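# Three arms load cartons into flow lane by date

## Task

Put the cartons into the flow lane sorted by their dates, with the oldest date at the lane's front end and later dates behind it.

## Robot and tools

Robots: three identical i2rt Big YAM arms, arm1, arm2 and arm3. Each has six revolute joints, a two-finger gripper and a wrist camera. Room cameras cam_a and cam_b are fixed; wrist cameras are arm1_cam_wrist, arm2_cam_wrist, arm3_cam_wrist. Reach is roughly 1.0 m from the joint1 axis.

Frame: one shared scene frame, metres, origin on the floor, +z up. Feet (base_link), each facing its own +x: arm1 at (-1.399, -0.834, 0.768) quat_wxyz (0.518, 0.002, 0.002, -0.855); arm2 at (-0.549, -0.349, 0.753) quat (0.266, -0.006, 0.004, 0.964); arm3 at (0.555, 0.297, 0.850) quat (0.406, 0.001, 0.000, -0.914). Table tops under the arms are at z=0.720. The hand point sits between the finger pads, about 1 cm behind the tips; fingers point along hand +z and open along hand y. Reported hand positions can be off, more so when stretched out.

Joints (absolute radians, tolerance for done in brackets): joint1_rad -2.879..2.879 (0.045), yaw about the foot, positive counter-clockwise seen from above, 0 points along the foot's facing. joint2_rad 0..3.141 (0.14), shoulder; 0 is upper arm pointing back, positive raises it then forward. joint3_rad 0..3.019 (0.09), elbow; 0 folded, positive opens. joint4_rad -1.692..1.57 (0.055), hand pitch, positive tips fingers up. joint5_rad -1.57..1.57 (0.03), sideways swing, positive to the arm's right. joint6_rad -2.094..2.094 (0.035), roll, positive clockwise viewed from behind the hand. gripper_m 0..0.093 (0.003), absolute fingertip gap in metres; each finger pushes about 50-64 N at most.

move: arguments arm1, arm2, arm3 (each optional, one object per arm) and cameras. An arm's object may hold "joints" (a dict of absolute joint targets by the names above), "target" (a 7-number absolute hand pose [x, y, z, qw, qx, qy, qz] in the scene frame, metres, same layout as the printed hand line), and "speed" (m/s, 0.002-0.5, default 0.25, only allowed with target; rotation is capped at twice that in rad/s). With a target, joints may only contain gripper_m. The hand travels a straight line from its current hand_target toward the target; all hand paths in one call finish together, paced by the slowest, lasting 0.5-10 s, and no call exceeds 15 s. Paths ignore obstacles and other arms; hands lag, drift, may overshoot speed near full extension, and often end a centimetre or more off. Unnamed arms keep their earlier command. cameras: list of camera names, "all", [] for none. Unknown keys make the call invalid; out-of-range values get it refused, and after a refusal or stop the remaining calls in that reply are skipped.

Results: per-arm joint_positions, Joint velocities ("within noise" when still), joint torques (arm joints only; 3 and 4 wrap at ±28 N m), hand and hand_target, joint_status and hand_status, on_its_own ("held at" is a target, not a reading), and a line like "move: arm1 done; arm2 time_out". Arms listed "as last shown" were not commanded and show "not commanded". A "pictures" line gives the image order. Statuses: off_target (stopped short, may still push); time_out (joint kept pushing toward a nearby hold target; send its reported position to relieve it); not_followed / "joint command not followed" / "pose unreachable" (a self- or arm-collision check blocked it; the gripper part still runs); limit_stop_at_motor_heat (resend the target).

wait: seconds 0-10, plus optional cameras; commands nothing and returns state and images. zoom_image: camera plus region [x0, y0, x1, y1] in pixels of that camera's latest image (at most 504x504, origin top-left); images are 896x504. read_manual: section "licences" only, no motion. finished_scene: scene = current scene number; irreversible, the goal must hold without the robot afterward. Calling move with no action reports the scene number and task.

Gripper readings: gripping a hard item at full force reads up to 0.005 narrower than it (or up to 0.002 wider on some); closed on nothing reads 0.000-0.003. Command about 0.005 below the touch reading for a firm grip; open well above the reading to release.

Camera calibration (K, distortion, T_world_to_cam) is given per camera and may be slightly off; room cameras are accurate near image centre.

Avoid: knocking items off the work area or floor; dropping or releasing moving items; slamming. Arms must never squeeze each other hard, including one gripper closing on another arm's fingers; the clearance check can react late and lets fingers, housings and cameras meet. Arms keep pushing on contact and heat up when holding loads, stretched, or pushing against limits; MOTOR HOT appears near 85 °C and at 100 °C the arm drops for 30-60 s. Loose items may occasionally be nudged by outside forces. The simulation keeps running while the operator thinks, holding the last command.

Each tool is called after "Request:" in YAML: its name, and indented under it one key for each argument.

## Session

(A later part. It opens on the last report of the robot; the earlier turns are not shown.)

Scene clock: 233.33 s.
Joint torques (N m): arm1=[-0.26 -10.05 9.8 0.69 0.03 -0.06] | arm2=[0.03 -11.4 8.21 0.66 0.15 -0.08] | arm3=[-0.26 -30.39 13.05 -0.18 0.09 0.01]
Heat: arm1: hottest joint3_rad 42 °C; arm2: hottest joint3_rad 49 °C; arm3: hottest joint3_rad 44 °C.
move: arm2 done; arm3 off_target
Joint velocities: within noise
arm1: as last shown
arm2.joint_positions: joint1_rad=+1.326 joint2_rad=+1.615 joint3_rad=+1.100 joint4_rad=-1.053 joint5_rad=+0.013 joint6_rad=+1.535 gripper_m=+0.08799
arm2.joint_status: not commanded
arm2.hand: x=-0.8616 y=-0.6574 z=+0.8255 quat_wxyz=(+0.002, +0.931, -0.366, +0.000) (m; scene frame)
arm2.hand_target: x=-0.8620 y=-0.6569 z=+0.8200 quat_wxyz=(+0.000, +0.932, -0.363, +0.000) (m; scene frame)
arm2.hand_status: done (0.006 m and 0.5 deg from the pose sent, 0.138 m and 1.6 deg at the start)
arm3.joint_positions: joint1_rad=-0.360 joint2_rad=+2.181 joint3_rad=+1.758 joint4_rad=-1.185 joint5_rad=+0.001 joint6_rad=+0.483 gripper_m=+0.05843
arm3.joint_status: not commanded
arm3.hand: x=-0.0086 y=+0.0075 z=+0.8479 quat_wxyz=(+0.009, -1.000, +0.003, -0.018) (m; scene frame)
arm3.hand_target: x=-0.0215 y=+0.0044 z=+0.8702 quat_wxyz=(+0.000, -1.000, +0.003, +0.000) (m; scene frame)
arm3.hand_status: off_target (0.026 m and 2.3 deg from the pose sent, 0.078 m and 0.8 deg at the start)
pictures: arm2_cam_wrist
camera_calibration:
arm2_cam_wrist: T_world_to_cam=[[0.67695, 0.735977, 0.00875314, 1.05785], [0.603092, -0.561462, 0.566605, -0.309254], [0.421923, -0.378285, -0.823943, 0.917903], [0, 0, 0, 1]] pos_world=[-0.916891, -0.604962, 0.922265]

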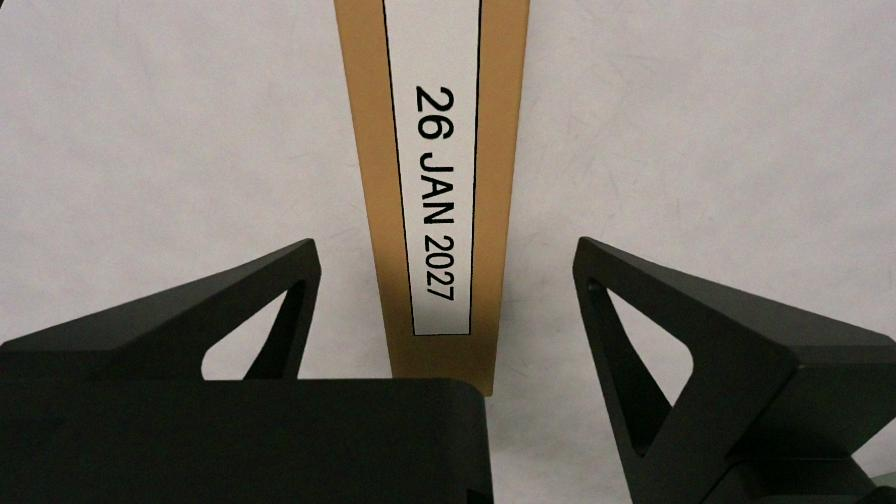

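Request:
move:
  arm2: {"target": [-0.8635, -0.6585, 0.744, 0, 0.932, -0.3624, 0], "speed": 0.2}
  arm3: {"target": [0.3, 0.03, 0.95, 0, 1, 0, 0], "speed": 0.35}
  cameras: ["arm2_cam_wrist"]

Request:
move:
  arm2: {"joints": {"gripper_m": 0.054}}
  arm3: {"joints": {"joint1_rad": 0.984, "joint2_rad": 2.195, "joint3_rad": 1.84, "joint4_rad": -1.193, "joint5_rad": 0.071, "joint6_rad": 1.813}}
  cameras: ["arm2_cam_wrist", "arm3_cam_wrist"]

Request:
move:
  arm2: {"target": [-0.862, -0.657, 0.925, 0, 0.932, -0.3624, 0], "speed": 0.3}
  arm3: {"target": [0.7, -0.334, 0.772, 0, 0.9993, 0, -0.0366], "speed": 0.15}
  cameras: ["arm2_cam_wrist", "arm3_cam_wrist"]

Request:
move:
  arm3: {"target": [0.7, -0.334, 0.76, 0, 0.9993, 0, -0.0366], "speed": 0.12}
  cameras: ["arm3_cam_wrist"]

Scene clock: 240.23 s.
Joint torques (N m): arm1=[-0.26 -9.99 9.78 0.68 0.03 -0.05] | arm2=[-0.21 -11.46 6.53 0.66 0.14 -0.11] | arm3=[0.91 -15.68 10.47 -0.08 0.17 0.17]
Heat: arm1: hottest joint3_rad 42 °C; arm2: hottest joint3_rad 49 °C; arm3: hottest joint3_rad 44 °C.
move: arm2 off_target; arm3 done
Joint velocities: within noise
arm1: as last shown
arm2.joint_positions: joint1_rad=+1.326 joint2_rad=+1.734 joint3_rad=+1.037 joint4_rad=-0.853 joint5_rad=+0.013 joint6_rad=+1.535 gripper_m=+0.08799
arm2.joint_status: not commanded
arm2.hand: x=-0.8672 y=-0.6644 z=+0.7558 quat_wxyz=(+0.010, +0.931, -0.366, -0.004) (m; scene frame)
arm2.hand_target: x=-0.8633 y=-0.6583 z=+0.7443 quat_wxyz=(+0.000, +0.932, -0.363, +0.000) (m; scene frame)
arm2.hand_status: off_target (0.014 m and 1.3 deg from the pose sent, 0.082 m and 0.5 deg at the start)
arm3.joint_positions: joint1_rad=-0.034 joint2_rad=+1.422 joint3_rad=+0.937 joint4_rad=-1.100 joint5_rad=-0.001 joint6_rad=+0.803 gripper_m=+0.05843
arm3.joint_status: not commanded
arm3.hand: x=+0.2988 y=+0.0334 z=+0.9410 quat_wxyz=(+0.005, -1.000, +0.000, -0.006) (m; scene frame)
arm3.hand_target: x=+0.3000 y=+0.0301 z=+0.9499 quat_wxyz=(+0.000, -1.000, +0.000, +0.000) (m; scene frame)
arm3.hand_status: done (0.010 m and 0.9 deg from the pose sent, 0.326 m and 2.3 deg at the start)
pictures: arm2_cam_wrist
camera_calibration:
arm2_cam_wrist: T_world_to_cam=[[0.677173, 0.735772, -0.00876389, 1.08074], [0.60993, -0.554611, 0.566032, -0.259386], [0.41161, -0.388647, -0.824337, 0.844634], [0, 0, 0, 1]] pos_world=[-0.921301, -0.610773, 0.852556]

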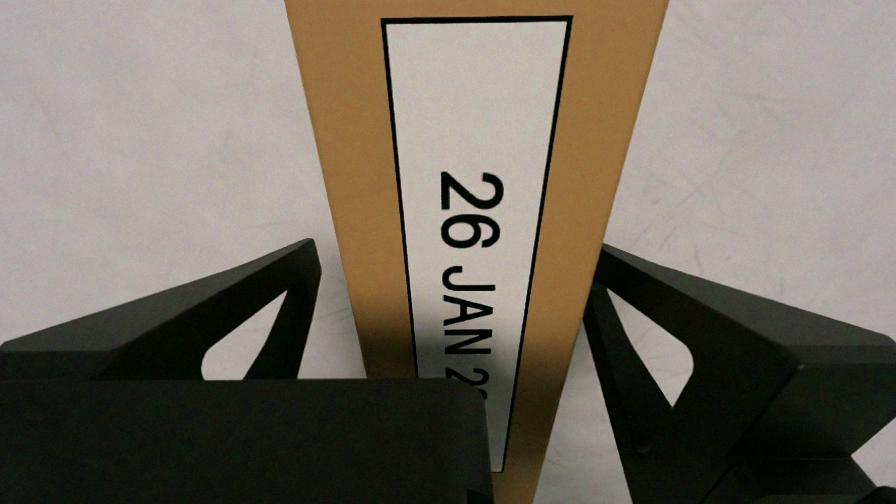

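Scene clock: 242.20 s.
Joint torques (N m): arm1=[-0.21 -10.05 9.78 0.7 0.03 -0.05] | arm2=[-0.21 -11.46 6.75 0.69 0.13 -0.11] | arm3=[0.56 -30.27 14.63 -0.12 0.18 0.15]
Heat: arm1: hottest joint3_rad 42 °C; arm2: hottest joint3_rad 48 °C; arm3: hottest joint3_rad 44 °C.
move: arm2 off_target; arm3 done
Joint velocities: within noise
arm1: as last shown
arm2.joint_positions: joint1_rad=+1.326 joint2_rad=+1.734 joint3_rad=+1.034 joint4_rad=-0.853 joint5_rad=+0.013 joint6_rad=+1.534 gripper_m=+0.06068
arm2.joint_status: gripper_m off_target (ended at +0.06071, target +0.05400)
arm2.hand: x=-0.8662 y=-0.6635 z=+0.7549 quat_wxyz=(+0.009, +0.931, -0.365, -0.003) (m; scene frame)
arm2.hand_target: x=-0.8634 y=-0.6584 z=+0.7443 quat_wxyz=(+0.000, +0.932, -0.362, +0.000) (m; scene frame)
arm2.hand_status: not commanded
arm3.joint_positions: joint1_rad=+0.980 joint2_rad=+2.207 joint3_rad=+1.787 joint4_rad=-1.185 joint5_rad=+0.071 joint6_rad=+1.805 gripper_m=+0.05843
arm3.joint_status: all done
arm3.hand: x=+0.6985 y=-0.3283 z=+0.8441 quat_wxyz=(+0.008, -0.999, -0.007, +0.037) (m; scene frame)
arm3.hand_target: x=+0.7058 y=-0.3471 z=+0.8702 quat_wxyz=(-0.020, -0.999, -0.003, +0.031) (m; scene frame)
arm3.hand_status: not commanded
pictures: arm2_cam_wrist, arm3_cam_wrist
camera_calibration:
arm2_cam_wrist: T_world_to_cam=[[0.676584, 0.73634, -0.00604751, 1.07723], [0.609299, -0.555203, 0.56613, -0.259941], [0.413507, -0.38672, -0.824294, 0.846764], [0, 0, 0, 1]] pos_world=[-0.9206, -0.610071, 0.851657]
arm3_cam_wrist: T_world_to_cam=[[0.00304191, 0.999912, 0.0129085, 0.316092], [0.845359, -0.00946696, 0.534115, -1.04262], [0.53419, 0.00928759, -0.845313, 0.466369], [0, 0, 0, 1]] pos_world=[0.631296, -0.330266, 0.947026]

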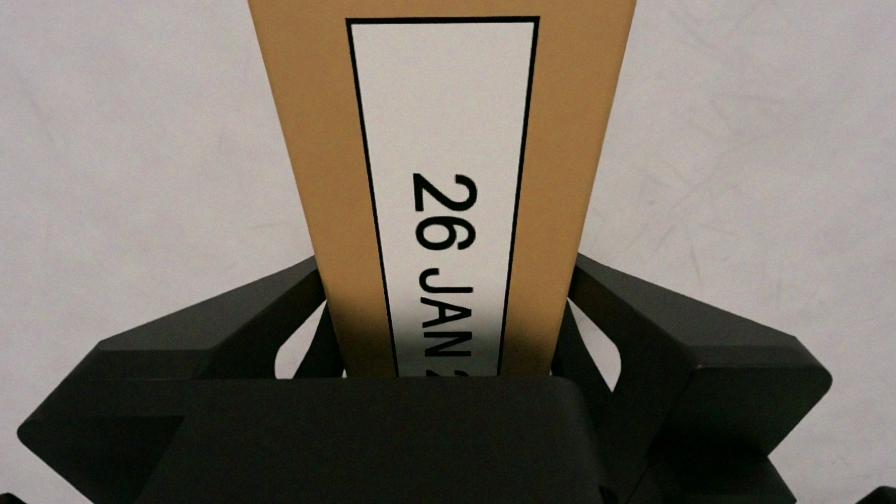

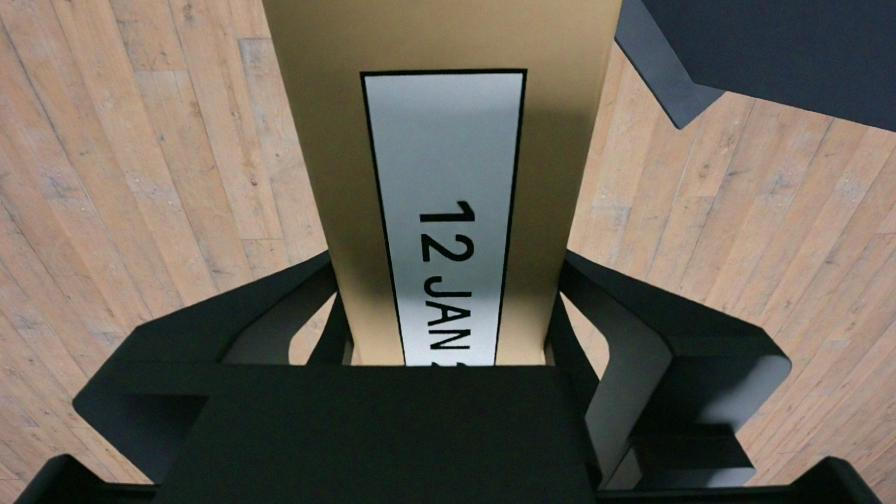

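Scene clock: 243.80 s.
Joint torques (N m): arm1=[-0.26 -10.05 9.78 0.66 0.03 -0.05] | arm2=[0.26 -11.11 15.02 -0.35 0.12 -0.04] | arm3=[0.15 -27.99 10.3 0.42 0.26 0.14]
Heat: arm1: hottest joint3_rad 42 °C; arm2: hottest joint3_rad 49 °C; arm3: hottest joint3_rad 44 °C.
move: arm2 off_target; arm3 done
Joint velocities: within noise
arm1: as last shown
arm2.joint_positions: joint1_rad=+1.326 joint2_rad=+1.513 joint3_rad=+1.188 joint4_rad=-1.311 joint5_rad=+0.014 joint6_rad=+1.534 gripper_m=+0.06068
arm2.joint_status: not commanded
arm2.hand: x=-0.8443 y=-0.6384 z=+0.8988 quat_wxyz=(-0.029, +0.931, -0.365, +0.013) (m; scene frame)
arm2.hand_target: x=-0.8606 y=-0.6556 z=+0.9252 quat_wxyz=(+0.000, +0.932, -0.363, +0.000) (m; scene frame)
arm2.hand_status: off_target (0.037 m and 3.6 deg from the pose sent, 0.170 m and 1.1 deg at the start)
arm3.joint_positions: joint1_rad=+0.980 joint2_rad=+2.291 joint3_rad=+1.745 joint4_rad=-1.047 joint5_rad=+0.070 joint6_rad=+1.810 gripper_m=+0.05843
arm3.joint_status: not commanded
arm3.hand: x=+0.6991 y=-0.3299 z=+0.7768 quat_wxyz=(+0.002, -0.999, -0.004, +0.036) (m; scene frame)
arm3.hand_target: x=+0.6999 y=-0.3339 z=+0.7719 quat_wxyz=(+0.000, -0.999, +0.000, +0.037) (m; scene frame)
arm3.hand_status: done (0.006 m and 0.5 deg from the pose sent, 0.072 m and 1.2 deg at the start)
pictures: arm2_cam_wrist, arm3_cam_wrist
camera_calibration:
arm2_cam_wrist: T_world_to_cam=[[0.673661, 0.735106, 0.0761565, 0.967679], [0.57722, -0.587707, 0.566937, -0.389377], [0.461516, -0.337964, -0.820233, 1.03403], [0, 0, 0, 1]] pos_world=[-0.904352, -0.590722, 0.995202]
arm3_cam_wrist: T_world_to_cam=[[0.00804244, 0.999966, 0.00156979, 0.323901], [0.843652, -0.007628, 0.536837, -1.0075], [0.536831, -0.00299312, -0.843685, 0.402128], [0, 0, 0, 1]] pos_world=[0.631499, -0.330372, 0.879623]

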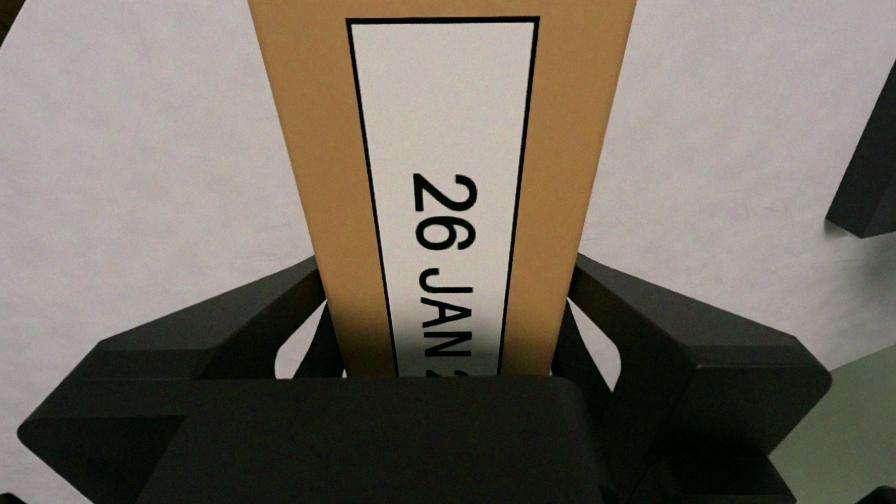

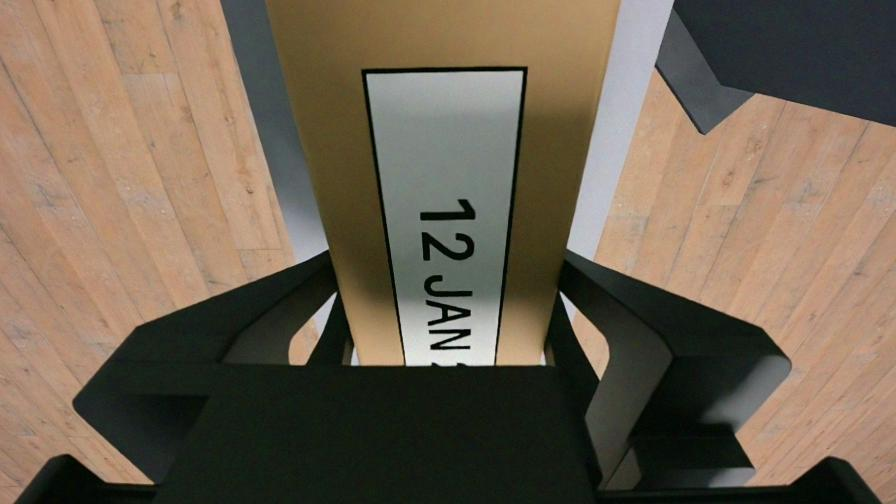

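Scene clock: 244.77 s.
Joint torques (N m): arm1=[-0.26 -9.99 9.78 0.69 0.03 -0.05] | arm2=[0.21 -11.16 15.02 -0.35 0.12 -0.03] | arm3=[-0.15 -26.58 9.88 0.76 0.27 0.14]
Heat: arm1: hottest joint3_rad 42 °C; arm2: hottest joint3_rad 49 °C; arm3: hottest joint3_rad 44 °C.
move: arm3 off_target
Joint velocities: within noise
arm1.joint_positions: joint1_rad=+0.913 joint2_rad=+1.202 joint3_rad=+1.394 joint4_rad=-1.399 joint5_rad=+0.001 joint6_rad=+0.009 gripper_m=+0.08995
arm1.joint_status: not commanded
arm1.hand: x=-1.2281 y=-1.2093 z=+1.1174 quat_wxyz=(-0.152, -0.535, -0.826, +0.094) (m; scene frame)
arm1.hand_target: x=-1.2326 y=-1.2119 z=+1.1207 quat_wxyz=(-0.154, -0.536, -0.824, +0.097) (m; scene frame)
arm1.hand_status: not commanded
arm2: as last shown
arm3.joint_positions: joint1_rad=+0.980 joint2_rad=+2.292 joint3_rad=+1.745 joint4_rad=-1.035 joint5_rad=+0.070 joint6_rad=+1.810 gripper_m=+0.05843
arm3.joint_status: not commanded
arm3.hand: x=+0.6998 y=-0.3326 z=+0.7763 quat_wxyz=(-0.003, -0.999, -0.003, +0.034) (m; scene frame)
arm3.hand_target: x=+0.6998 y=-0.3335 z=+0.7602 quat_wxyz=(+0.000, -0.999, +0.000, +0.037) (m; scene frame)
arm3.hand_status: off_target (0.016 m and 0.6 deg from the pose sent, 0.017 m and 0.5 deg at the start)
pictures: arm3_cam_wrist
camera_calibration:
arm3_cam_wrist: T_world_to_cam=[[0.00850845, 0.999918, -0.0095491, 0.33496], [0.842195, -0.00201735, 0.53917, -1.00682], [0.539107, -0.0126297, -0.842143, 0.395269], [0, 0, 0, 1]] pos_world=[0.631999, -0.331971, 0.87892]

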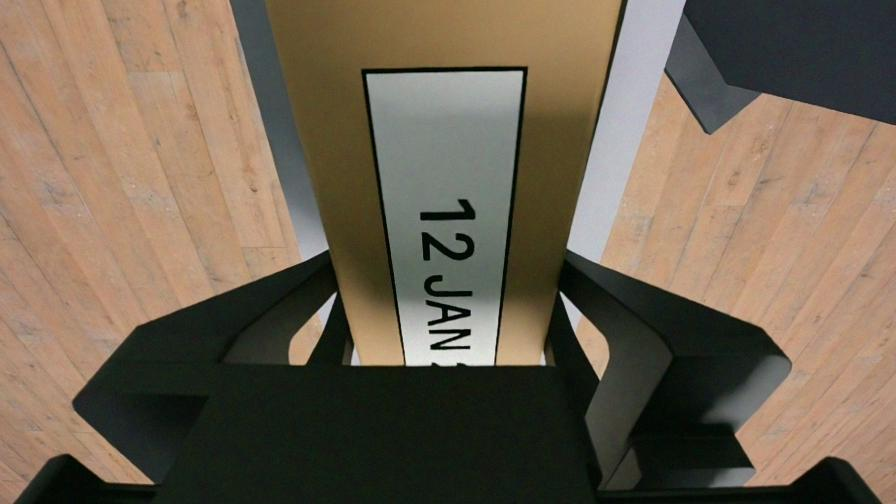

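Request:
move:
  arm2: {"joints": {"joint1_rad": -1.784, "joint2_rad": 1.433, "joint3_rad": 1.202, "joint4_rad": -1.34, "joint5_rad": 0, "joint6_rad": 0.82}}
  arm3: {"target": [0.7, -0.335, 0.783, 0, 0.9993, 0, -0.0366], "joints": {"gripper_m": 0.088}, "speed": 0.1}
  cameras: ["arm2_cam_wrist"]

Request:
move:
  arm2: {"target": [0.03, 0.014, 0.828, 0.022, -0.002, 1, 0.016], "speed": 0.25}
  arm3: {"target": [0.68, -0.32, 0.92, 0, 1, 0, 0], "speed": 0.3}
  cameras: ["arm2_cam_wrist"]

Request:
move:
  arm2: {"target": [0.034, 0.014, 0.771, 0.01, -0.001, 1, 0.008], "speed": 0.1}
  arm3: {"joints": {"joint1_rad": -0.034, "joint2_rad": 1.422, "joint3_rad": 0.942, "joint4_rad": -1.101, "joint5_rad": 0, "joint6_rad": 0.803}}
  cameras: ["arm2_cam_wrist", "cam_b"]

Scene clock: 251.13 s.
Joint torques (N m): arm1=[-0.32 -10.05 9.77 0.68 0.03 -0.05] | arm2=[-0.26 -12.4 10.59 -0.23 -0.02 -0.11] | arm3=[0.21 -29.27 10.97 -0.14 0.23 0.12]
Heat: arm1: hottest joint3_rad 42 °C; arm2: hottest joint3_rad 49 °C; arm3: hottest joint3_rad 43 °C.
move: arm2 done; arm3 done
Joint velocities: within noise
arm1: as last shown
arm2.joint_positions: joint1_rad=-1.782 joint2_rad=+1.454 joint3_rad=+1.188 joint4_rad=-1.330 joint5_rad=+0.002 joint6_rad=+0.831 gripper_m=+0.06074
arm2.joint_status: all done
arm2.hand: x=-0.2716 y=-0.0498 z=+0.9205 quat_wxyz=(+0.003, -0.006, -1.000, +0.016) (m; scene frame)
arm2.hand_target: x=-0.2706 y=-0.0489 z=+0.9339 quat_wxyz=(-0.005, -0.001, -1.000, +0.006) (m; scene frame)
arm2.hand_status: not commanded
arm3.joint_positions: joint1_rad=+0.980 joint2_rad=+2.292 joint3_rad=+1.745 joint4_rad=-1.053 joint5_rad=+0.071 joint6_rad=+1.810 gripper_m=+0.08794
arm3.joint_status: all done
arm3.hand: x=+0.6987 y=-0.3283 z=+0.7764 quat_wxyz=(+0.006, -0.999, -0.004, +0.037) (m; scene frame)
arm3.hand_target: x=+0.6999 y=-0.3349 z=+0.7830 quat_wxyz=(+0.000, -0.999, +0.000, +0.036) (m; scene frame)
arm3.hand_status: done (0.010 m and 0.8 deg from the pose sent, 0.007 m and 0.6 deg at the start)
pictures: arm2_cam_wrist
camera_calibration:
arm2_cam_wrist: T_world_to_cam=[[-0.00610241, -0.998989, 0.0445293, -0.0943565], [-0.820858, 0.0304359, 0.57032, -0.73848], [-0.571099, -0.0330719, -0.820215, 0.72117], [0, 0, 0, 1]] pos_world=[-0.194904, -0.0479343, 1.01689]

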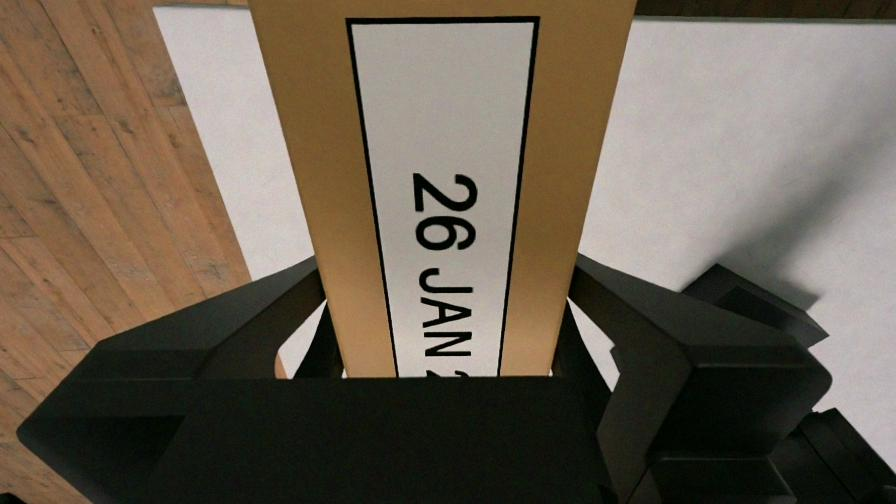

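Scene clock: 253.53 s.
Joint torques (N m): arm1=[-0.26 -10.11 9.77 0.68 0.03 -0.06] | arm2=[-0.44 -21.36 15.84 -0.13 -0.08 -0.11] | arm3=[-0.85 -27.28 13.11 -0.13 0.03 -0.03]
Heat: arm1: hottest joint3_rad 42 °C; arm2: hottest joint3_rad 50 °C; arm3: hottest joint3_rad 43 °C.
move: arm2 off_target; arm3 off_target
Joint velocities: within noise
arm1: as last shown
arm2.joint_positions: joint1_rad=-2.044 joint2_rad=+2.179 joint3_rad=+1.882 joint4_rad=-1.290 joint5_rad=-0.016 joint6_rad=+0.563 gripper_m=+0.06074
arm2.joint_status: not commanded
arm2.hand: x=+0.0055 y=+0.0005 z=+0.7994 quat_wxyz=(+0.006, -0.003, -1.000, +0.003) (m; scene frame)
arm2.hand_target: x=+0.0278 y=+0.0127 z=+0.8289 quat_wxyz=(-0.023, +0.002, -1.000, -0.016) (m; scene frame)
arm2.hand_status: off_target (0.040 m and 3.9 deg from the pose sent, 0.322 m and 4.7 deg at the start)
arm3.joint_positions: joint1_rad=+0.947 joint2_rad=+2.075 joint3_rad=+1.745 joint4_rad=-1.261 joint5_rad=+0.005 joint6_rad=+1.781 gripper_m=+0.08794
arm3.joint_status: not commanded
arm3.hand: x=+0.6839 y=-0.3097 z=+0.9103 quat_wxyz=(+0.009, -1.000, -0.001, +0.003) (m; scene frame)
arm3.hand_target: x=+0.6799 y=-0.3196 z=+0.9201 quat_wxyz=(+0.000, -1.000, +0.000, +0.000) (m; scene frame)
arm3.hand_status: off_target (0.015 m and 1.1 deg from the pose sent, 0.145 m and 4.3 deg at the start)
pictures: arm2_cam_wrist
camera_calibration:
arm2_cam_wrist: T_world_to_cam=[[-0.000384383, -0.999815, 0.0192243, -0.0168976], [-0.817634, 0.0113824, 0.575626, -0.447709], [-0.575738, -0.0154972, -0.817487, 0.77963], [0, 0, 0, 1]] pos_world=[0.0827943, 0.000283644, 0.895376]

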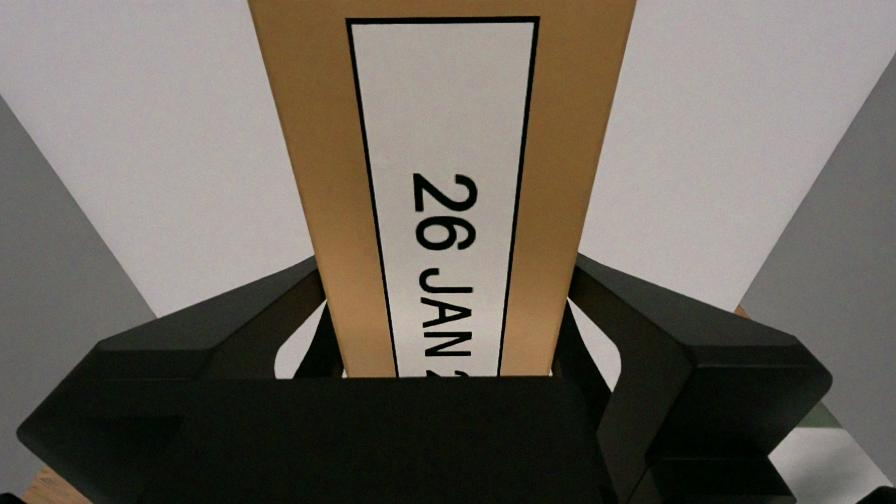

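Scene clock: 255.17 s.
Joint torques (N m): arm1=[-0.21 -10.05 9.77 0.7 0.03 -0.06] | arm2=[-0.62 -18.14 13.87 1.2 -0.04 -0.11] | arm3=[-0.44 -13.68 9.99 0.4 0.02 -0.03]
Heat: arm1: hottest joint3_rad 42 °C; arm2: hottest joint3_rad 50 °C; arm3: hottest joint3_rad 43 °C.
move: arm2 off_target; arm3 done
Joint velocities: within noise
arm1: as last shown
arm2.joint_positions: joint1_rad=-2.044 joint2_rad=+2.218 joint3_rad=+1.894 joint4_rad=-1.257 joint5_rad=-0.016 joint6_rad=+0.561 gripper_m=+0.06074
arm2.joint_status: not commanded
arm2.hand: x=+0.0128 y=+0.0046 z=+0.7785 quat_wxyz=(+0.004, -0.002, -1.000, +0.002) (m; scene frame)
arm2.hand_target: x=+0.0327 y=+0.0132 z=+0.7715 quat_wxyz=(-0.010, +0.001, -1.000, -0.008) (m; scene frame)
arm2.hand_status: off_target (0.024 m and 2.0 deg from the pose sent, 0.042 m and 2.3 deg at the start)
arm3.joint_positions: joint1_rad=-0.026 joint2_rad=+1.418 joint3_rad=+0.939 joint4_rad=-1.104 joint5_rad=+0.002 joint6_rad=+0.812 gripper_m=+0.08794
arm3.joint_status: all done
arm3.hand: x=+0.3005 y=+0.0319 z=+0.9429 quat_wxyz=(+0.005, -1.000, +0.001, -0.004) (m; scene frame)
arm3.hand_target: x=+0.2976 y=+0.0324 z=+0.9424 quat_wxyz=(+0.004, -1.000, +0.000, -0.005) (m; scene frame)
arm3.hand_status: not commanded
pictures: arm2_cam_wrist, cam_b
camera_calibration:
arm2_cam_wrist: T_world_to_cam=[[0.00189438, -0.999862, 0.016516, -0.0102335], [-0.820067, 0.00789821, 0.572212, -0.427031], [-0.572264, -0.0146282, -0.819939, 0.768655], [0, 0, 0, 1]] pos_world=[0.089699, 0.0043847, 0.874772]

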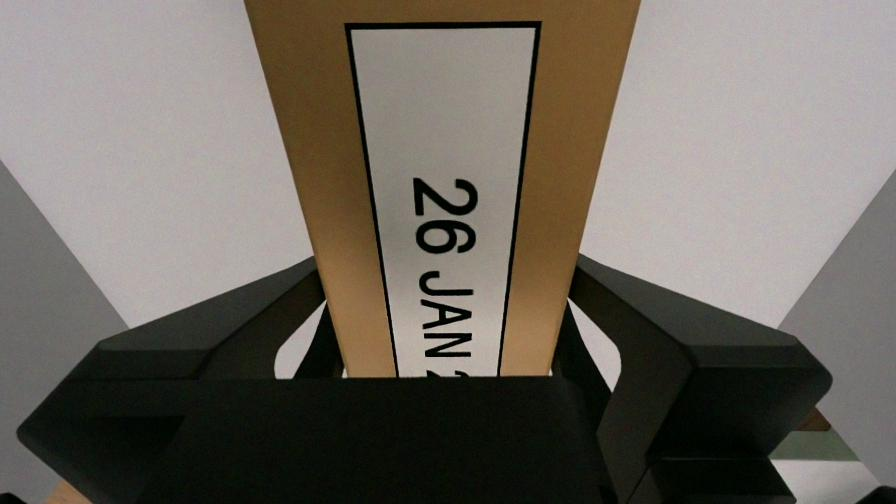

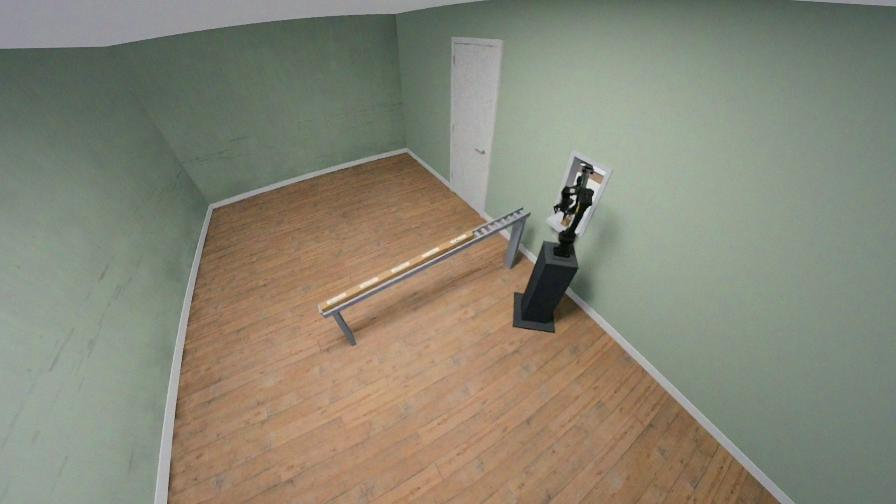

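Request:
move:
  arm2: {"target": [0.0325, 0.0125, 0.772, 0, 0, 1, 0], "joints": {"gripper_m": 0.088}}
  cameras: []

Request:
move:
  arm2: {"target": [-0.27, -0.05, 0.95, 0, 0, 1, 0], "speed": 0.3}
  arm3: {"target": [0.03, 0.004, 0.9, 0, 1, 0, 0], "speed": 0.3}
  cameras: ["arm3_cam_wrist", "cam_b"]

Request:
zoom_image:
  camera: "cam_b"
  region: [310, 200, 540, 330]

Scene clock: 260.13 s.
Joint torques (N m): arm1=[-0.32 -9.99 9.78 0.68 0.03 -0.05] | arm2=[-0.56 -20.19 13.91 -0.35 0.09 -0.09] | arm3=[-0.44 -13.51 9.99 0.44 0.01 -0.03]
Heat: arm1: hottest joint3_rad 42 °C; arm2: hottest joint3_rad 51 °C; arm3: hottest joint3_rad 44 °C.
move: arm2 off_target
Joint velocities: within noise
arm1, arm3: as last shown
arm2.joint_positions: joint1_rad=-2.044 joint2_rad=+2.248 joint3_rad=+1.919 joint4_rad=-1.266 joint5_rad=-0.016 joint6_rad=+0.561 gripper_m=+0.08794
arm2.joint_status: all done
arm2.hand: x=+0.0162 y=+0.0066 z=+0.7681 quat_wxyz=(+0.010, -0.002, -1.000, +0.005) (m; scene frame)
arm2.hand_target: x=+0.0317 y=+0.0120 z=+0.7722 quat_wxyz=(-0.001, +0.000, -1.000, +0.000) (m; scene frame)
arm2.hand_status: off_target (0.018 m and 1.3 deg from the pose sent, 0.022 m and 0.5 deg at the start)
pictures: none
No camera images: "cameras" was empty.

Scene clock: 262.33 s.
Joint torques (N m): arm1=[-0.32 -10.05 9.77 0.69 0.03 -0.06] | arm2=[0.38 -9.58 8.43 -0.01 0.1 0.08] | arm3=[-0.32 -23 13.94 0.02 0.01 -0.03]
Heat: arm1: hottest joint3_rad 42 °C; arm2: hottest joint3_rad 51 °C; arm3: hottest joint3_rad 44 °C.
move: arm2 off_target; arm3 off_target
Joint velocities: within noise
arm1: as last shown
arm2.joint_positions: joint1_rad=-1.800 joint2_rad=+1.413 joint3_rad=+1.252 joint4_rad=-1.373 joint5_rad=-0.016 joint6_rad=+0.797 gripper_m=+0.08796
arm2.joint_status: not commanded
arm2.hand: x=-0.2633 y=-0.0464 z=+0.9606 quat_wxyz=(-0.012, +0.003, -1.000, -0.013) (m; scene frame)
arm2.hand_target: x=-0.2699 y=-0.0500 z=+0.9504 quat_wxyz=(+0.000, +0.000, -1.000, +0.000) (m; scene frame)
arm2.hand_status: off_target (0.013 m and 2.1 deg from the pose sent, 0.344 m and 1.3 deg at the start)
arm3.joint_positions: joint1_rad=-0.321 joint2_rad=+1.987 joint3_rad=+1.585 joint4_rad=-1.167 joint5_rad=+0.003 joint6_rad=+0.520 gripper_m=+0.08794
arm3.joint_status: not commanded
arm3.hand: x=+0.0416 y=+0.0079 z=+0.9031 quat_wxyz=(+0.001, -1.000, +0.002, +0.000) (m; scene frame)
arm3.hand_target: x=+0.0304 y=+0.0042 z=+0.8999 quat_wxyz=(+0.000, -1.000, +0.000, +0.000) (m; scene frame)
arm3.hand_status: off_target (0.013 m and 0.3 deg from the pose sent, 0.275 m and 0.8 deg at the start)
pictures: arm3_cam_wrist, cam_b
camera_calibration:
arm3_cam_wrist: T_world_to_cam=[[0.0199232, 0.999801, -0.000661709, -0.0071892], [0.80365, -0.0156207, 0.594897, -0.568731], [0.594768, -0.012384, -0.803802, 0.824202], [0, 0, 0, 1]] pos_world=[-0.033006, 0.00851073, 1.00083]

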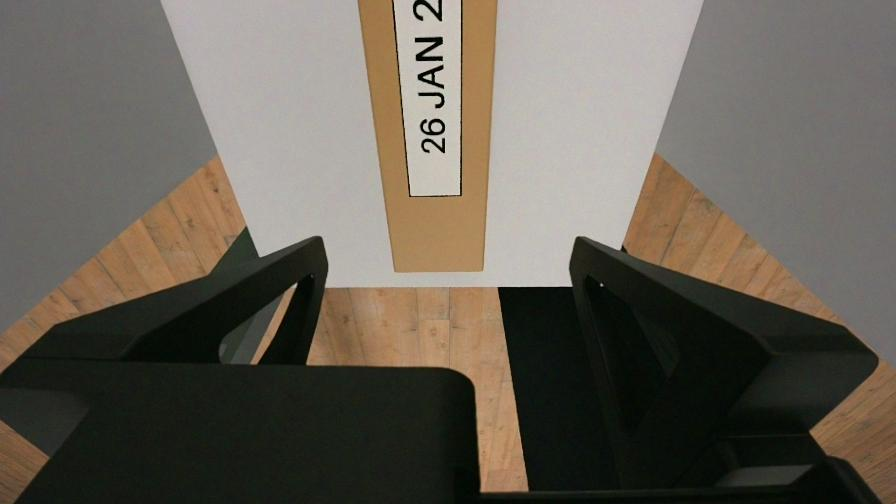

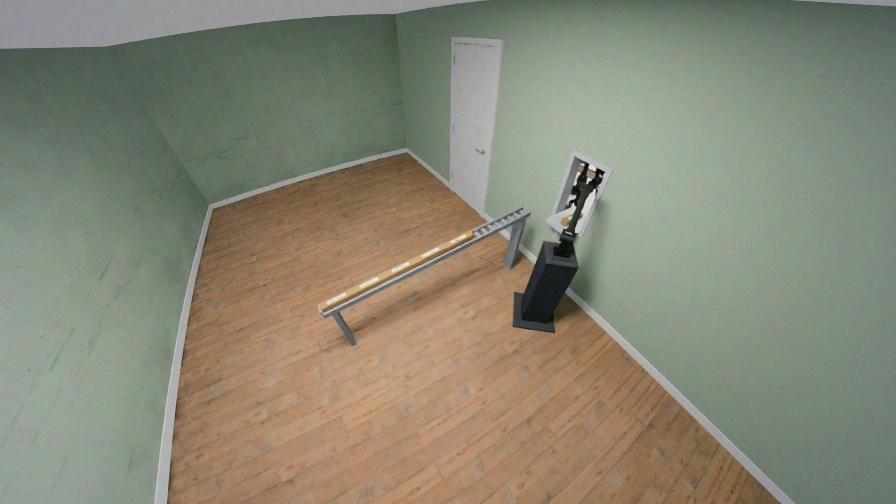

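Scaled by 2.191 from the camera's 896x504 image, which has a finer 1280x720 frame.

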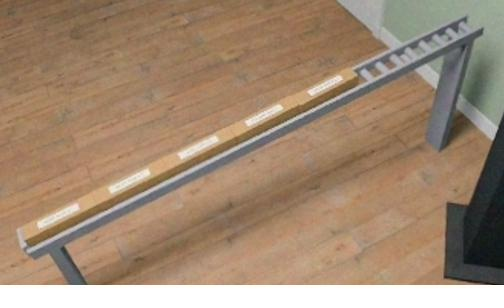

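Request:
move:
  arm3: {"target": [-0.034, -0.0005, 0.788, 0, 1, -0.003, 0], "speed": 0.2}
  cameras: ["arm3_cam_wrist"]

Request:
move:
  arm3: {"joints": {"gripper_m": 0.053}}
  cameras: ["arm3_cam_wrist"]

Request:
move:
  arm3: {"target": [-0.022, 0.004, 0.87, 0, 1, -0.003, 0], "speed": 0.25}
  cameras: []

Request:
move:
  arm3: {"target": [0.3, 0.03, 0.95, 0, 1, 0, 0], "speed": 0.35}
  cameras: []

Request:
move:
  arm3: {"joints": {"joint1_rad": 0.984, "joint2_rad": 2.195, "joint3_rad": 1.84, "joint4_rad": -1.193, "joint5_rad": 0.071, "joint6_rad": 1.813}}
  cameras: ["arm3_cam_wrist", "cam_b"]

Request:
zoom_image:
  camera: "cam_b"
  region: [400, 170, 600, 290]

Scene clock: 270.43 s.
Joint torques (N m): arm1=[-0.32 -10.05 9.76 0.69 0.03 -0.05] | arm2=[0.32 -9.64 8.43 -0.02 0.1 0.1] | arm3=[-0.21 -26.87 12.94 0.43 0 -0.02]
Heat: arm1: hottest joint3_rad 42 °C; arm2: hottest joint3_rad 51 °C; arm3: hottest joint3_rad 45 °C.
move: arm3 off_target
Joint velocities: within noise
arm1, arm2: as last shown
arm3.joint_positions: joint1_rad=-0.360 joint2_rad=+2.271 joint3_rad=+1.757 joint4_rad=-1.069 joint5_rad=+0.003 joint6_rad=+0.484 gripper_m=+0.08794
arm3.joint_status: not commanded
arm3.hand: x=-0.0211 y=+0.0015 z=+0.7918 quat_wxyz=(+0.004, -1.000, +0.004, -0.006) (m; scene frame)
arm3.hand_target: x=-0.0337 y=-0.0002 z=+0.7882 quat_wxyz=(+0.000, -1.000, +0.003, +0.000) (m; scene frame)
arm3.hand_status: off_target (0.014 m and 0.8 deg from the pose sent, 0.138 m and 0.2 deg at the start)
pictures: arm3_cam_wrist
camera_calibration:
arm3_cam_wrist: T_world_to_cam=[[0.023325, 0.999709, 0.00608233, -0.00484594], [0.796241, -0.022256, 0.604571, -0.459972], [0.60453, -0.00925859, -0.796528, 0.766493], [0, 0, 0, 1]] pos_world=[-0.0970068, 0.00170406, 0.888649]

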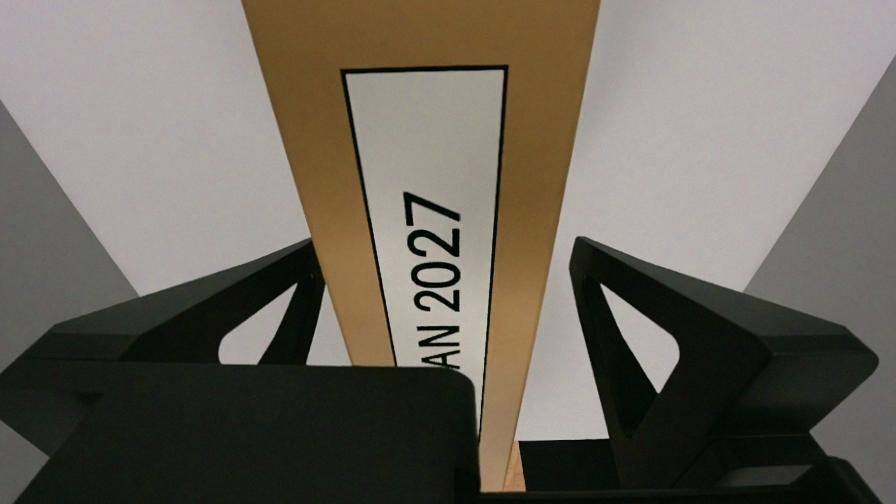

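Scene clock: 271.03 s.
Joint torques (N m): arm1=[-0.21 -10.05 9.77 0.68 0.03 -0.05] | arm2=[0.26 -9.58 8.44 -0.02 0.1 0.09] | arm3=[-0.5 -27.05 12.88 0.39 0.1 -0.04]
Heat: arm1: hottest joint3_rad 42 °C; arm2: hottest joint3_rad 51 °C; arm3: hottest joint3_rad 45 °C.
move: arm3 off_target
Joint velocities: within noise
arm1, arm2: as last shown
arm3.joint_positions: joint1_rad=-0.360 joint2_rad=+2.271 joint3_rad=+1.758 joint4_rad=-1.069 joint5_rad=+0.000 joint6_rad=+0.484 gripper_m=+0.05845
arm3.joint_status: gripper_m off_target (ended at +0.05848, target +0.05300)
arm3.hand: x=-0.0210 y=+0.0010 z=+0.7919 quat_wxyz=(+0.003, -1.000, +0.004, -0.006) (m; scene frame)
arm3.hand_target: x=-0.0337 y=-0.0002 z=+0.7882 quat_wxyz=(+0.000, -1.000, +0.003, +0.000) (m; scene frame)
arm3.hand_status: not commanded
pictures: arm3_cam_wrist
camera_calibration:
arm3_cam_wrist: T_world_to_cam=[[0.0229477, 0.99973, 0.00358451, -0.00246411], [0.795728, -0.0204354, 0.605309, -0.460685], [0.605219, -0.0110381, -0.795983, 0.766076], [0, 0, 0, 1]] pos_world=[-0.0970073, 0.00150524, 0.888649]

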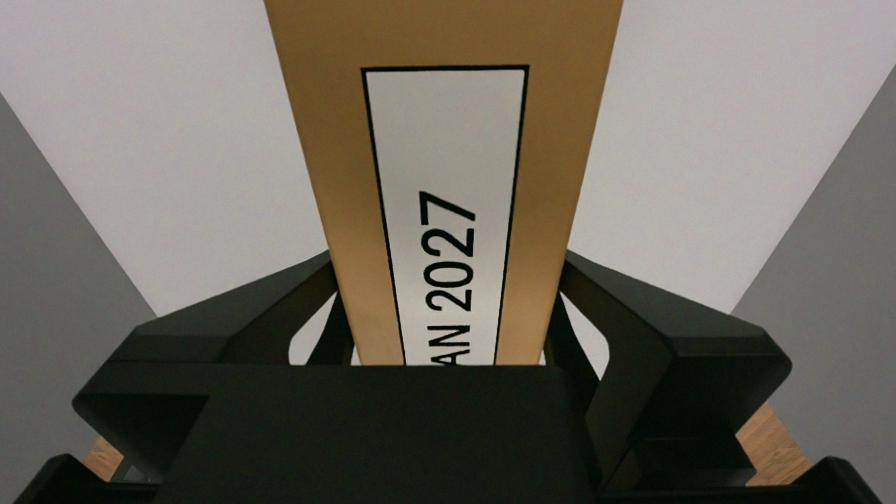

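Scene clock: 272.37 s.
Joint torques (N m): arm1=[-0.38 -10.05 9.77 0.69 0.03 -0.06] | arm2=[0.32 -9.58 8.43 -0.02 0.1 0.1] | arm3=[-0.44 -30.97 12.96 -0.09 0.08 0]
Heat: arm1: hottest joint3_rad 42 °C; arm2: hottest joint3_rad 51 °C; arm3: hottest joint3_rad 45 °C.
move: arm3 off_target
Joint velocities: within noise
arm1.joint_positions: joint1_rad=+0.913 joint2_rad=+1.202 joint3_rad=+1.394 joint4_rad=-1.399 joint5_rad=+0.001 joint6_rad=+0.009 gripper_m=+0.08995
arm1.joint_status: not commanded
arm1.hand: x=-1.2281 y=-1.2093 z=+1.1174 quat_wxyz=(-0.152, -0.535, -0.826, +0.094) (m; scene frame)
arm1.hand_target: x=-1.2326 y=-1.2119 z=+1.1207 quat_wxyz=(-0.154, -0.536, -0.824, +0.097) (m; scene frame)
arm1.hand_status: not commanded
arm2: as last shown
arm3.joint_positions: joint1_rad=-0.360 joint2_rad=+2.186 joint3_rad=+1.758 joint4_rad=-1.184 joint5_rad=+0.001 joint6_rad=+0.483 gripper_m=+0.05845
arm3.joint_status: not commanded
arm3.hand: x=-0.0081 y=+0.0078 z=+0.8451 quat_wxyz=(+0.010, -1.000, +0.003, -0.020) (m; scene frame)
arm3.hand_target: x=-0.0214 y=+0.0045 z=+0.8700 quat_wxyz=(+0.000, -1.000, +0.003, +0.000) (m; scene frame)
arm3.hand_status: off_target (0.029 m and 2.5 deg from the pose sent, 0.078 m and 0.8 deg at the start)
pictures: none
No camera images: "cameras" was empty.

Scene clock: 274.40 s.
Joint torques (N m): arm1=[-0.26 -9.99 9.77 0.66 0.03 -0.05] | arm2=[0.32 -9.64 8.43 -0.01 0.1 0.09] | arm3=[1.03 -15.62 10.66 -0.09 0.17 0.15]
Heat: arm1: hottest joint3_rad 42 °C; arm2: hottest joint3_rad 51 °C; arm3: hottest joint3_rad 45 °C.
move: arm3 off_target
Joint velocities: within noise
arm1, arm2: as last shown
arm3.joint_positions: joint1_rad=-0.034 joint2_rad=+1.424 joint3_rad=+0.935 joint4_rad=-1.099 joint5_rad=-0.001 joint6_rad=+0.803 gripper_m=+0.05845
arm3.joint_status: not commanded
arm3.hand: x=+0.2995 y=+0.0341 z=+0.9395 quat_wxyz=(+0.006, -1.000, +0.000, -0.007) (m; scene frame)
arm3.hand_target: x=+0.2999 y=+0.0301 z=+0.9498 quat_wxyz=(+0.000, -1.000, +0.000, +0.000) (m; scene frame)
arm3.hand_status: off_target (0.011 m and 1.1 deg from the pose sent, 0.326 m and 2.5 deg at the start)
pictures: none
No camera images: "cameras" was empty.

Scene clock: 276.37 s.
Joint torques (N m): arm1=[-0.26 -9.99 9.78 0.68 0.02 -0.06] | arm2=[0.38 -9.52 8.44 -0.02 0.1 0.09] | arm3=[0.5 -30.62 14.74 -0.1 0.18 0.16]
Heat: arm1: hottest joint3_rad 42 °C; arm2: hottest joint3_rad 51 °C; arm3: hottest joint3_rad 45 °C.
move: arm3 done
Joint velocities: within noise
arm1, arm2: as last shown
arm3.joint_positions: joint1_rad=+0.979 joint2_rad=+2.210 joint3_rad=+1.785 joint4_rad=-1.184 joint5_rad=+0.071 joint6_rad=+1.805 gripper_m=+0.05846
arm3.joint_status: all done
arm3.hand: x=+0.6975 y=-0.3273 z=+0.8412 quat_wxyz=(+0.011, -0.999, -0.006, +0.038) (m; scene frame)
arm3.hand_target: x=+0.7058 y=-0.3471 z=+0.8703 quat_wxyz=(-0.020, -0.999, -0.003, +0.031) (m; scene frame)
arm3.hand_status: not commanded
pictures: arm3_cam_wrist, cam_b
camera_calibration:
arm3_cam_wrist: T_world_to_cam=[[0.00420547, 0.999834, 0.0177198, 0.310231], [0.84598, -0.0130055, 0.533056, -1.04092], [0.533198, 0.0127488, -0.845894, 0.466792], [0, 0, 0, 1]] pos_world=[0.630397, -0.329668, 0.944227]

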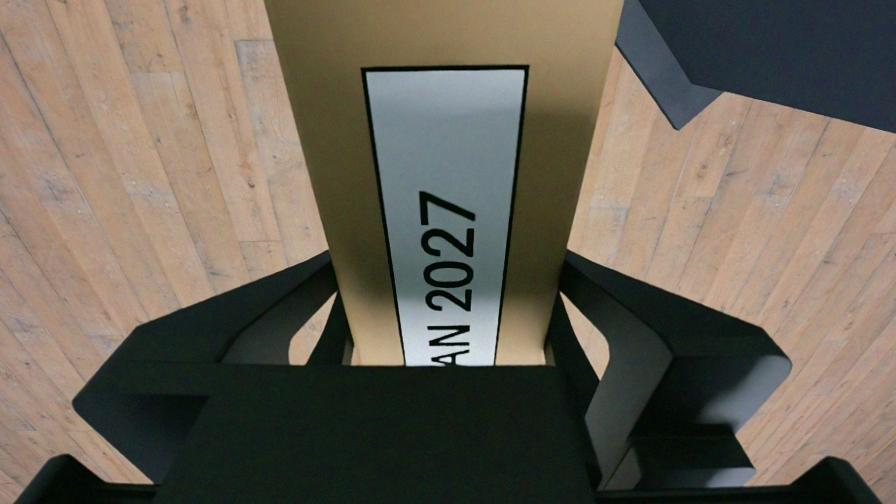

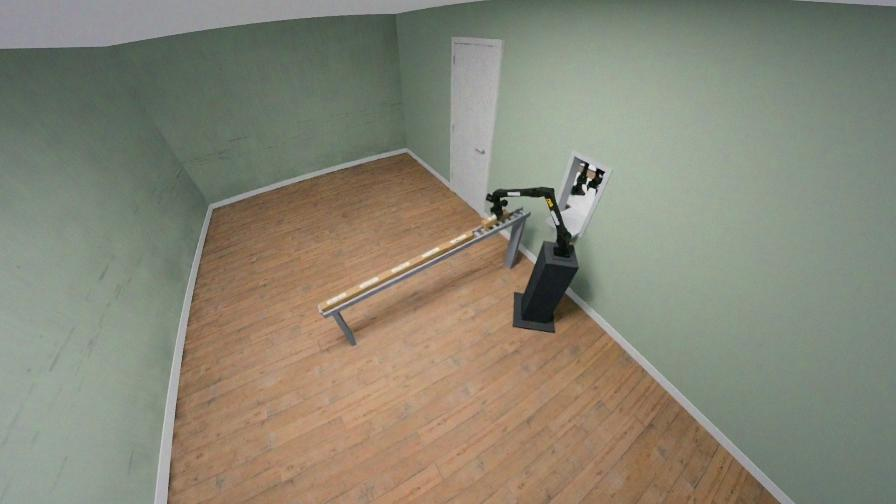

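Scaled by 2.520 from the camera's 896x504 image, which has a finer 1280x720 frame.

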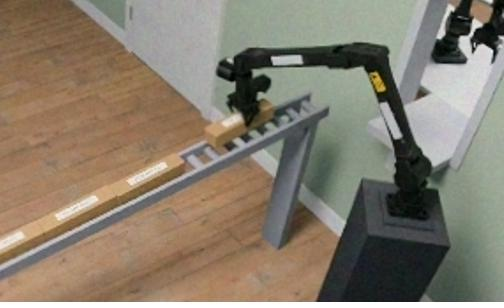

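Request:
move:
  arm3: {"target": [0.7, -0.334, 0.772, 0, 0.9993, 0, -0.0366], "speed": 0.15}
  cameras: []

Request:
move:
  arm3: {"target": [0.7, -0.334, 0.76, 0, 0.9993, 0, -0.0366], "speed": 0.12}
  cameras: ["arm3_cam_wrist"]

Scene clock: 280.17 s.
Joint torques (N m): arm1=[-0.32 -10.05 9.78 0.66 0.03 -0.05] | arm2=[0.26 -9.58 8.42 -0.01 0.1 0.09] | arm3=[0.38 -27.99 10.28 0.47 0.26 0.16]
Heat: arm1: hottest joint3_rad 43 °C; arm2: hottest joint3_rad 51 °C; arm3: hottest joint3_rad 45 °C.
move: arm3 done
Joint velocities: within noise
arm1, arm2: as last shown
arm3.joint_positions: joint1_rad=+0.979 joint2_rad=+2.291 joint3_rad=+1.746 joint4_rad=-1.047 joint5_rad=+0.070 joint6_rad=+1.810 gripper_m=+0.05846
arm3.joint_status: not commanded
arm3.hand: x=+0.6987 y=-0.3301 z=+0.7769 quat_wxyz=(+0.002, -0.999, -0.003, +0.036) (m; scene frame)
arm3.hand_target: x=+0.7000 y=-0.3340 z=+0.7721 quat_wxyz=(+0.000, -0.999, +0.000, +0.036) (m; scene frame)
arm3.hand_status: done (0.006 m and 0.5 deg from the pose sent, 0.070 m and 1.4 deg at the start)
pictures: none
No camera images: "cameras" was empty.

Scene clock: 281.13 s.
Joint torques (N m): arm1=[-0.26 -9.99 9.76 0.69 0.03 -0.05] | arm2=[0.32 -9.64 8.42 -0.01 0.1 0.09] | arm3=[0.21 -26.58 9.89 0.79 0.25 0.16]
Heat: arm1: hottest joint3_rad 43 °C; arm2: hottest joint3_rad 50 °C; arm3: hottest joint3_rad 45 °C.
move: arm3 off_target
Joint velocities: within noise
arm1, arm2: as last shown
arm3.joint_positions: joint1_rad=+0.979 joint2_rad=+2.292 joint3_rad=+1.746 joint4_rad=-1.036 joint5_rad=+0.070 joint6_rad=+1.810 gripper_m=+0.05846
arm3.joint_status: not commanded
arm3.hand: x=+0.6993 y=-0.3326 z=+0.7764 quat_wxyz=(-0.003, -0.999, -0.003, +0.034) (m; scene frame)
arm3.hand_target: x=+0.6999 y=-0.3336 z=+0.7603 quat_wxyz=(+0.000, -0.999, +0.000, +0.037) (m; scene frame)
arm3.hand_status: off_target (0.016 m and 0.5 deg from the pose sent, 0.017 m and 0.5 deg at the start)
pictures: arm3_cam_wrist
camera_calibration:
arm3_cam_wrist: T_world_to_cam=[[0.00883584, 0.999923, -0.00875576, 0.334063], [0.842267, -0.00272252, 0.539053, -1.00663], [0.538988, -0.0121377, -0.842226, 0.395934], [0, 0, 0, 1]] pos_world=[0.631499, -0.331972, 0.879021]

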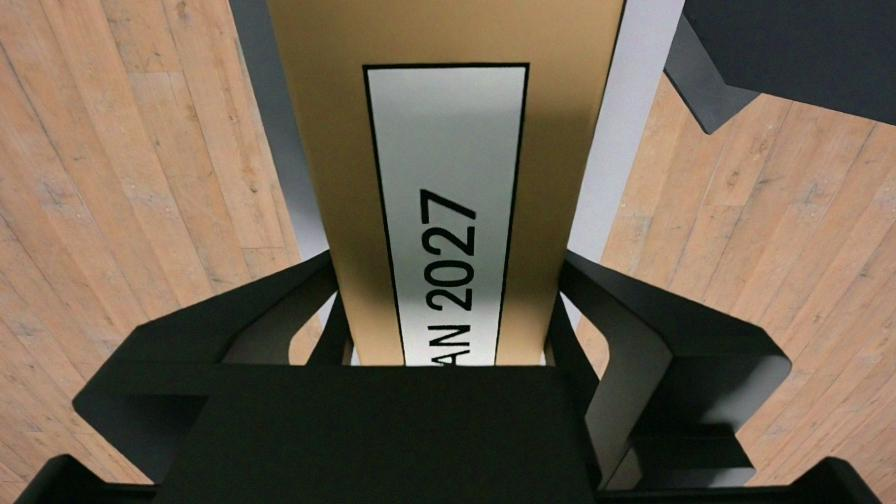

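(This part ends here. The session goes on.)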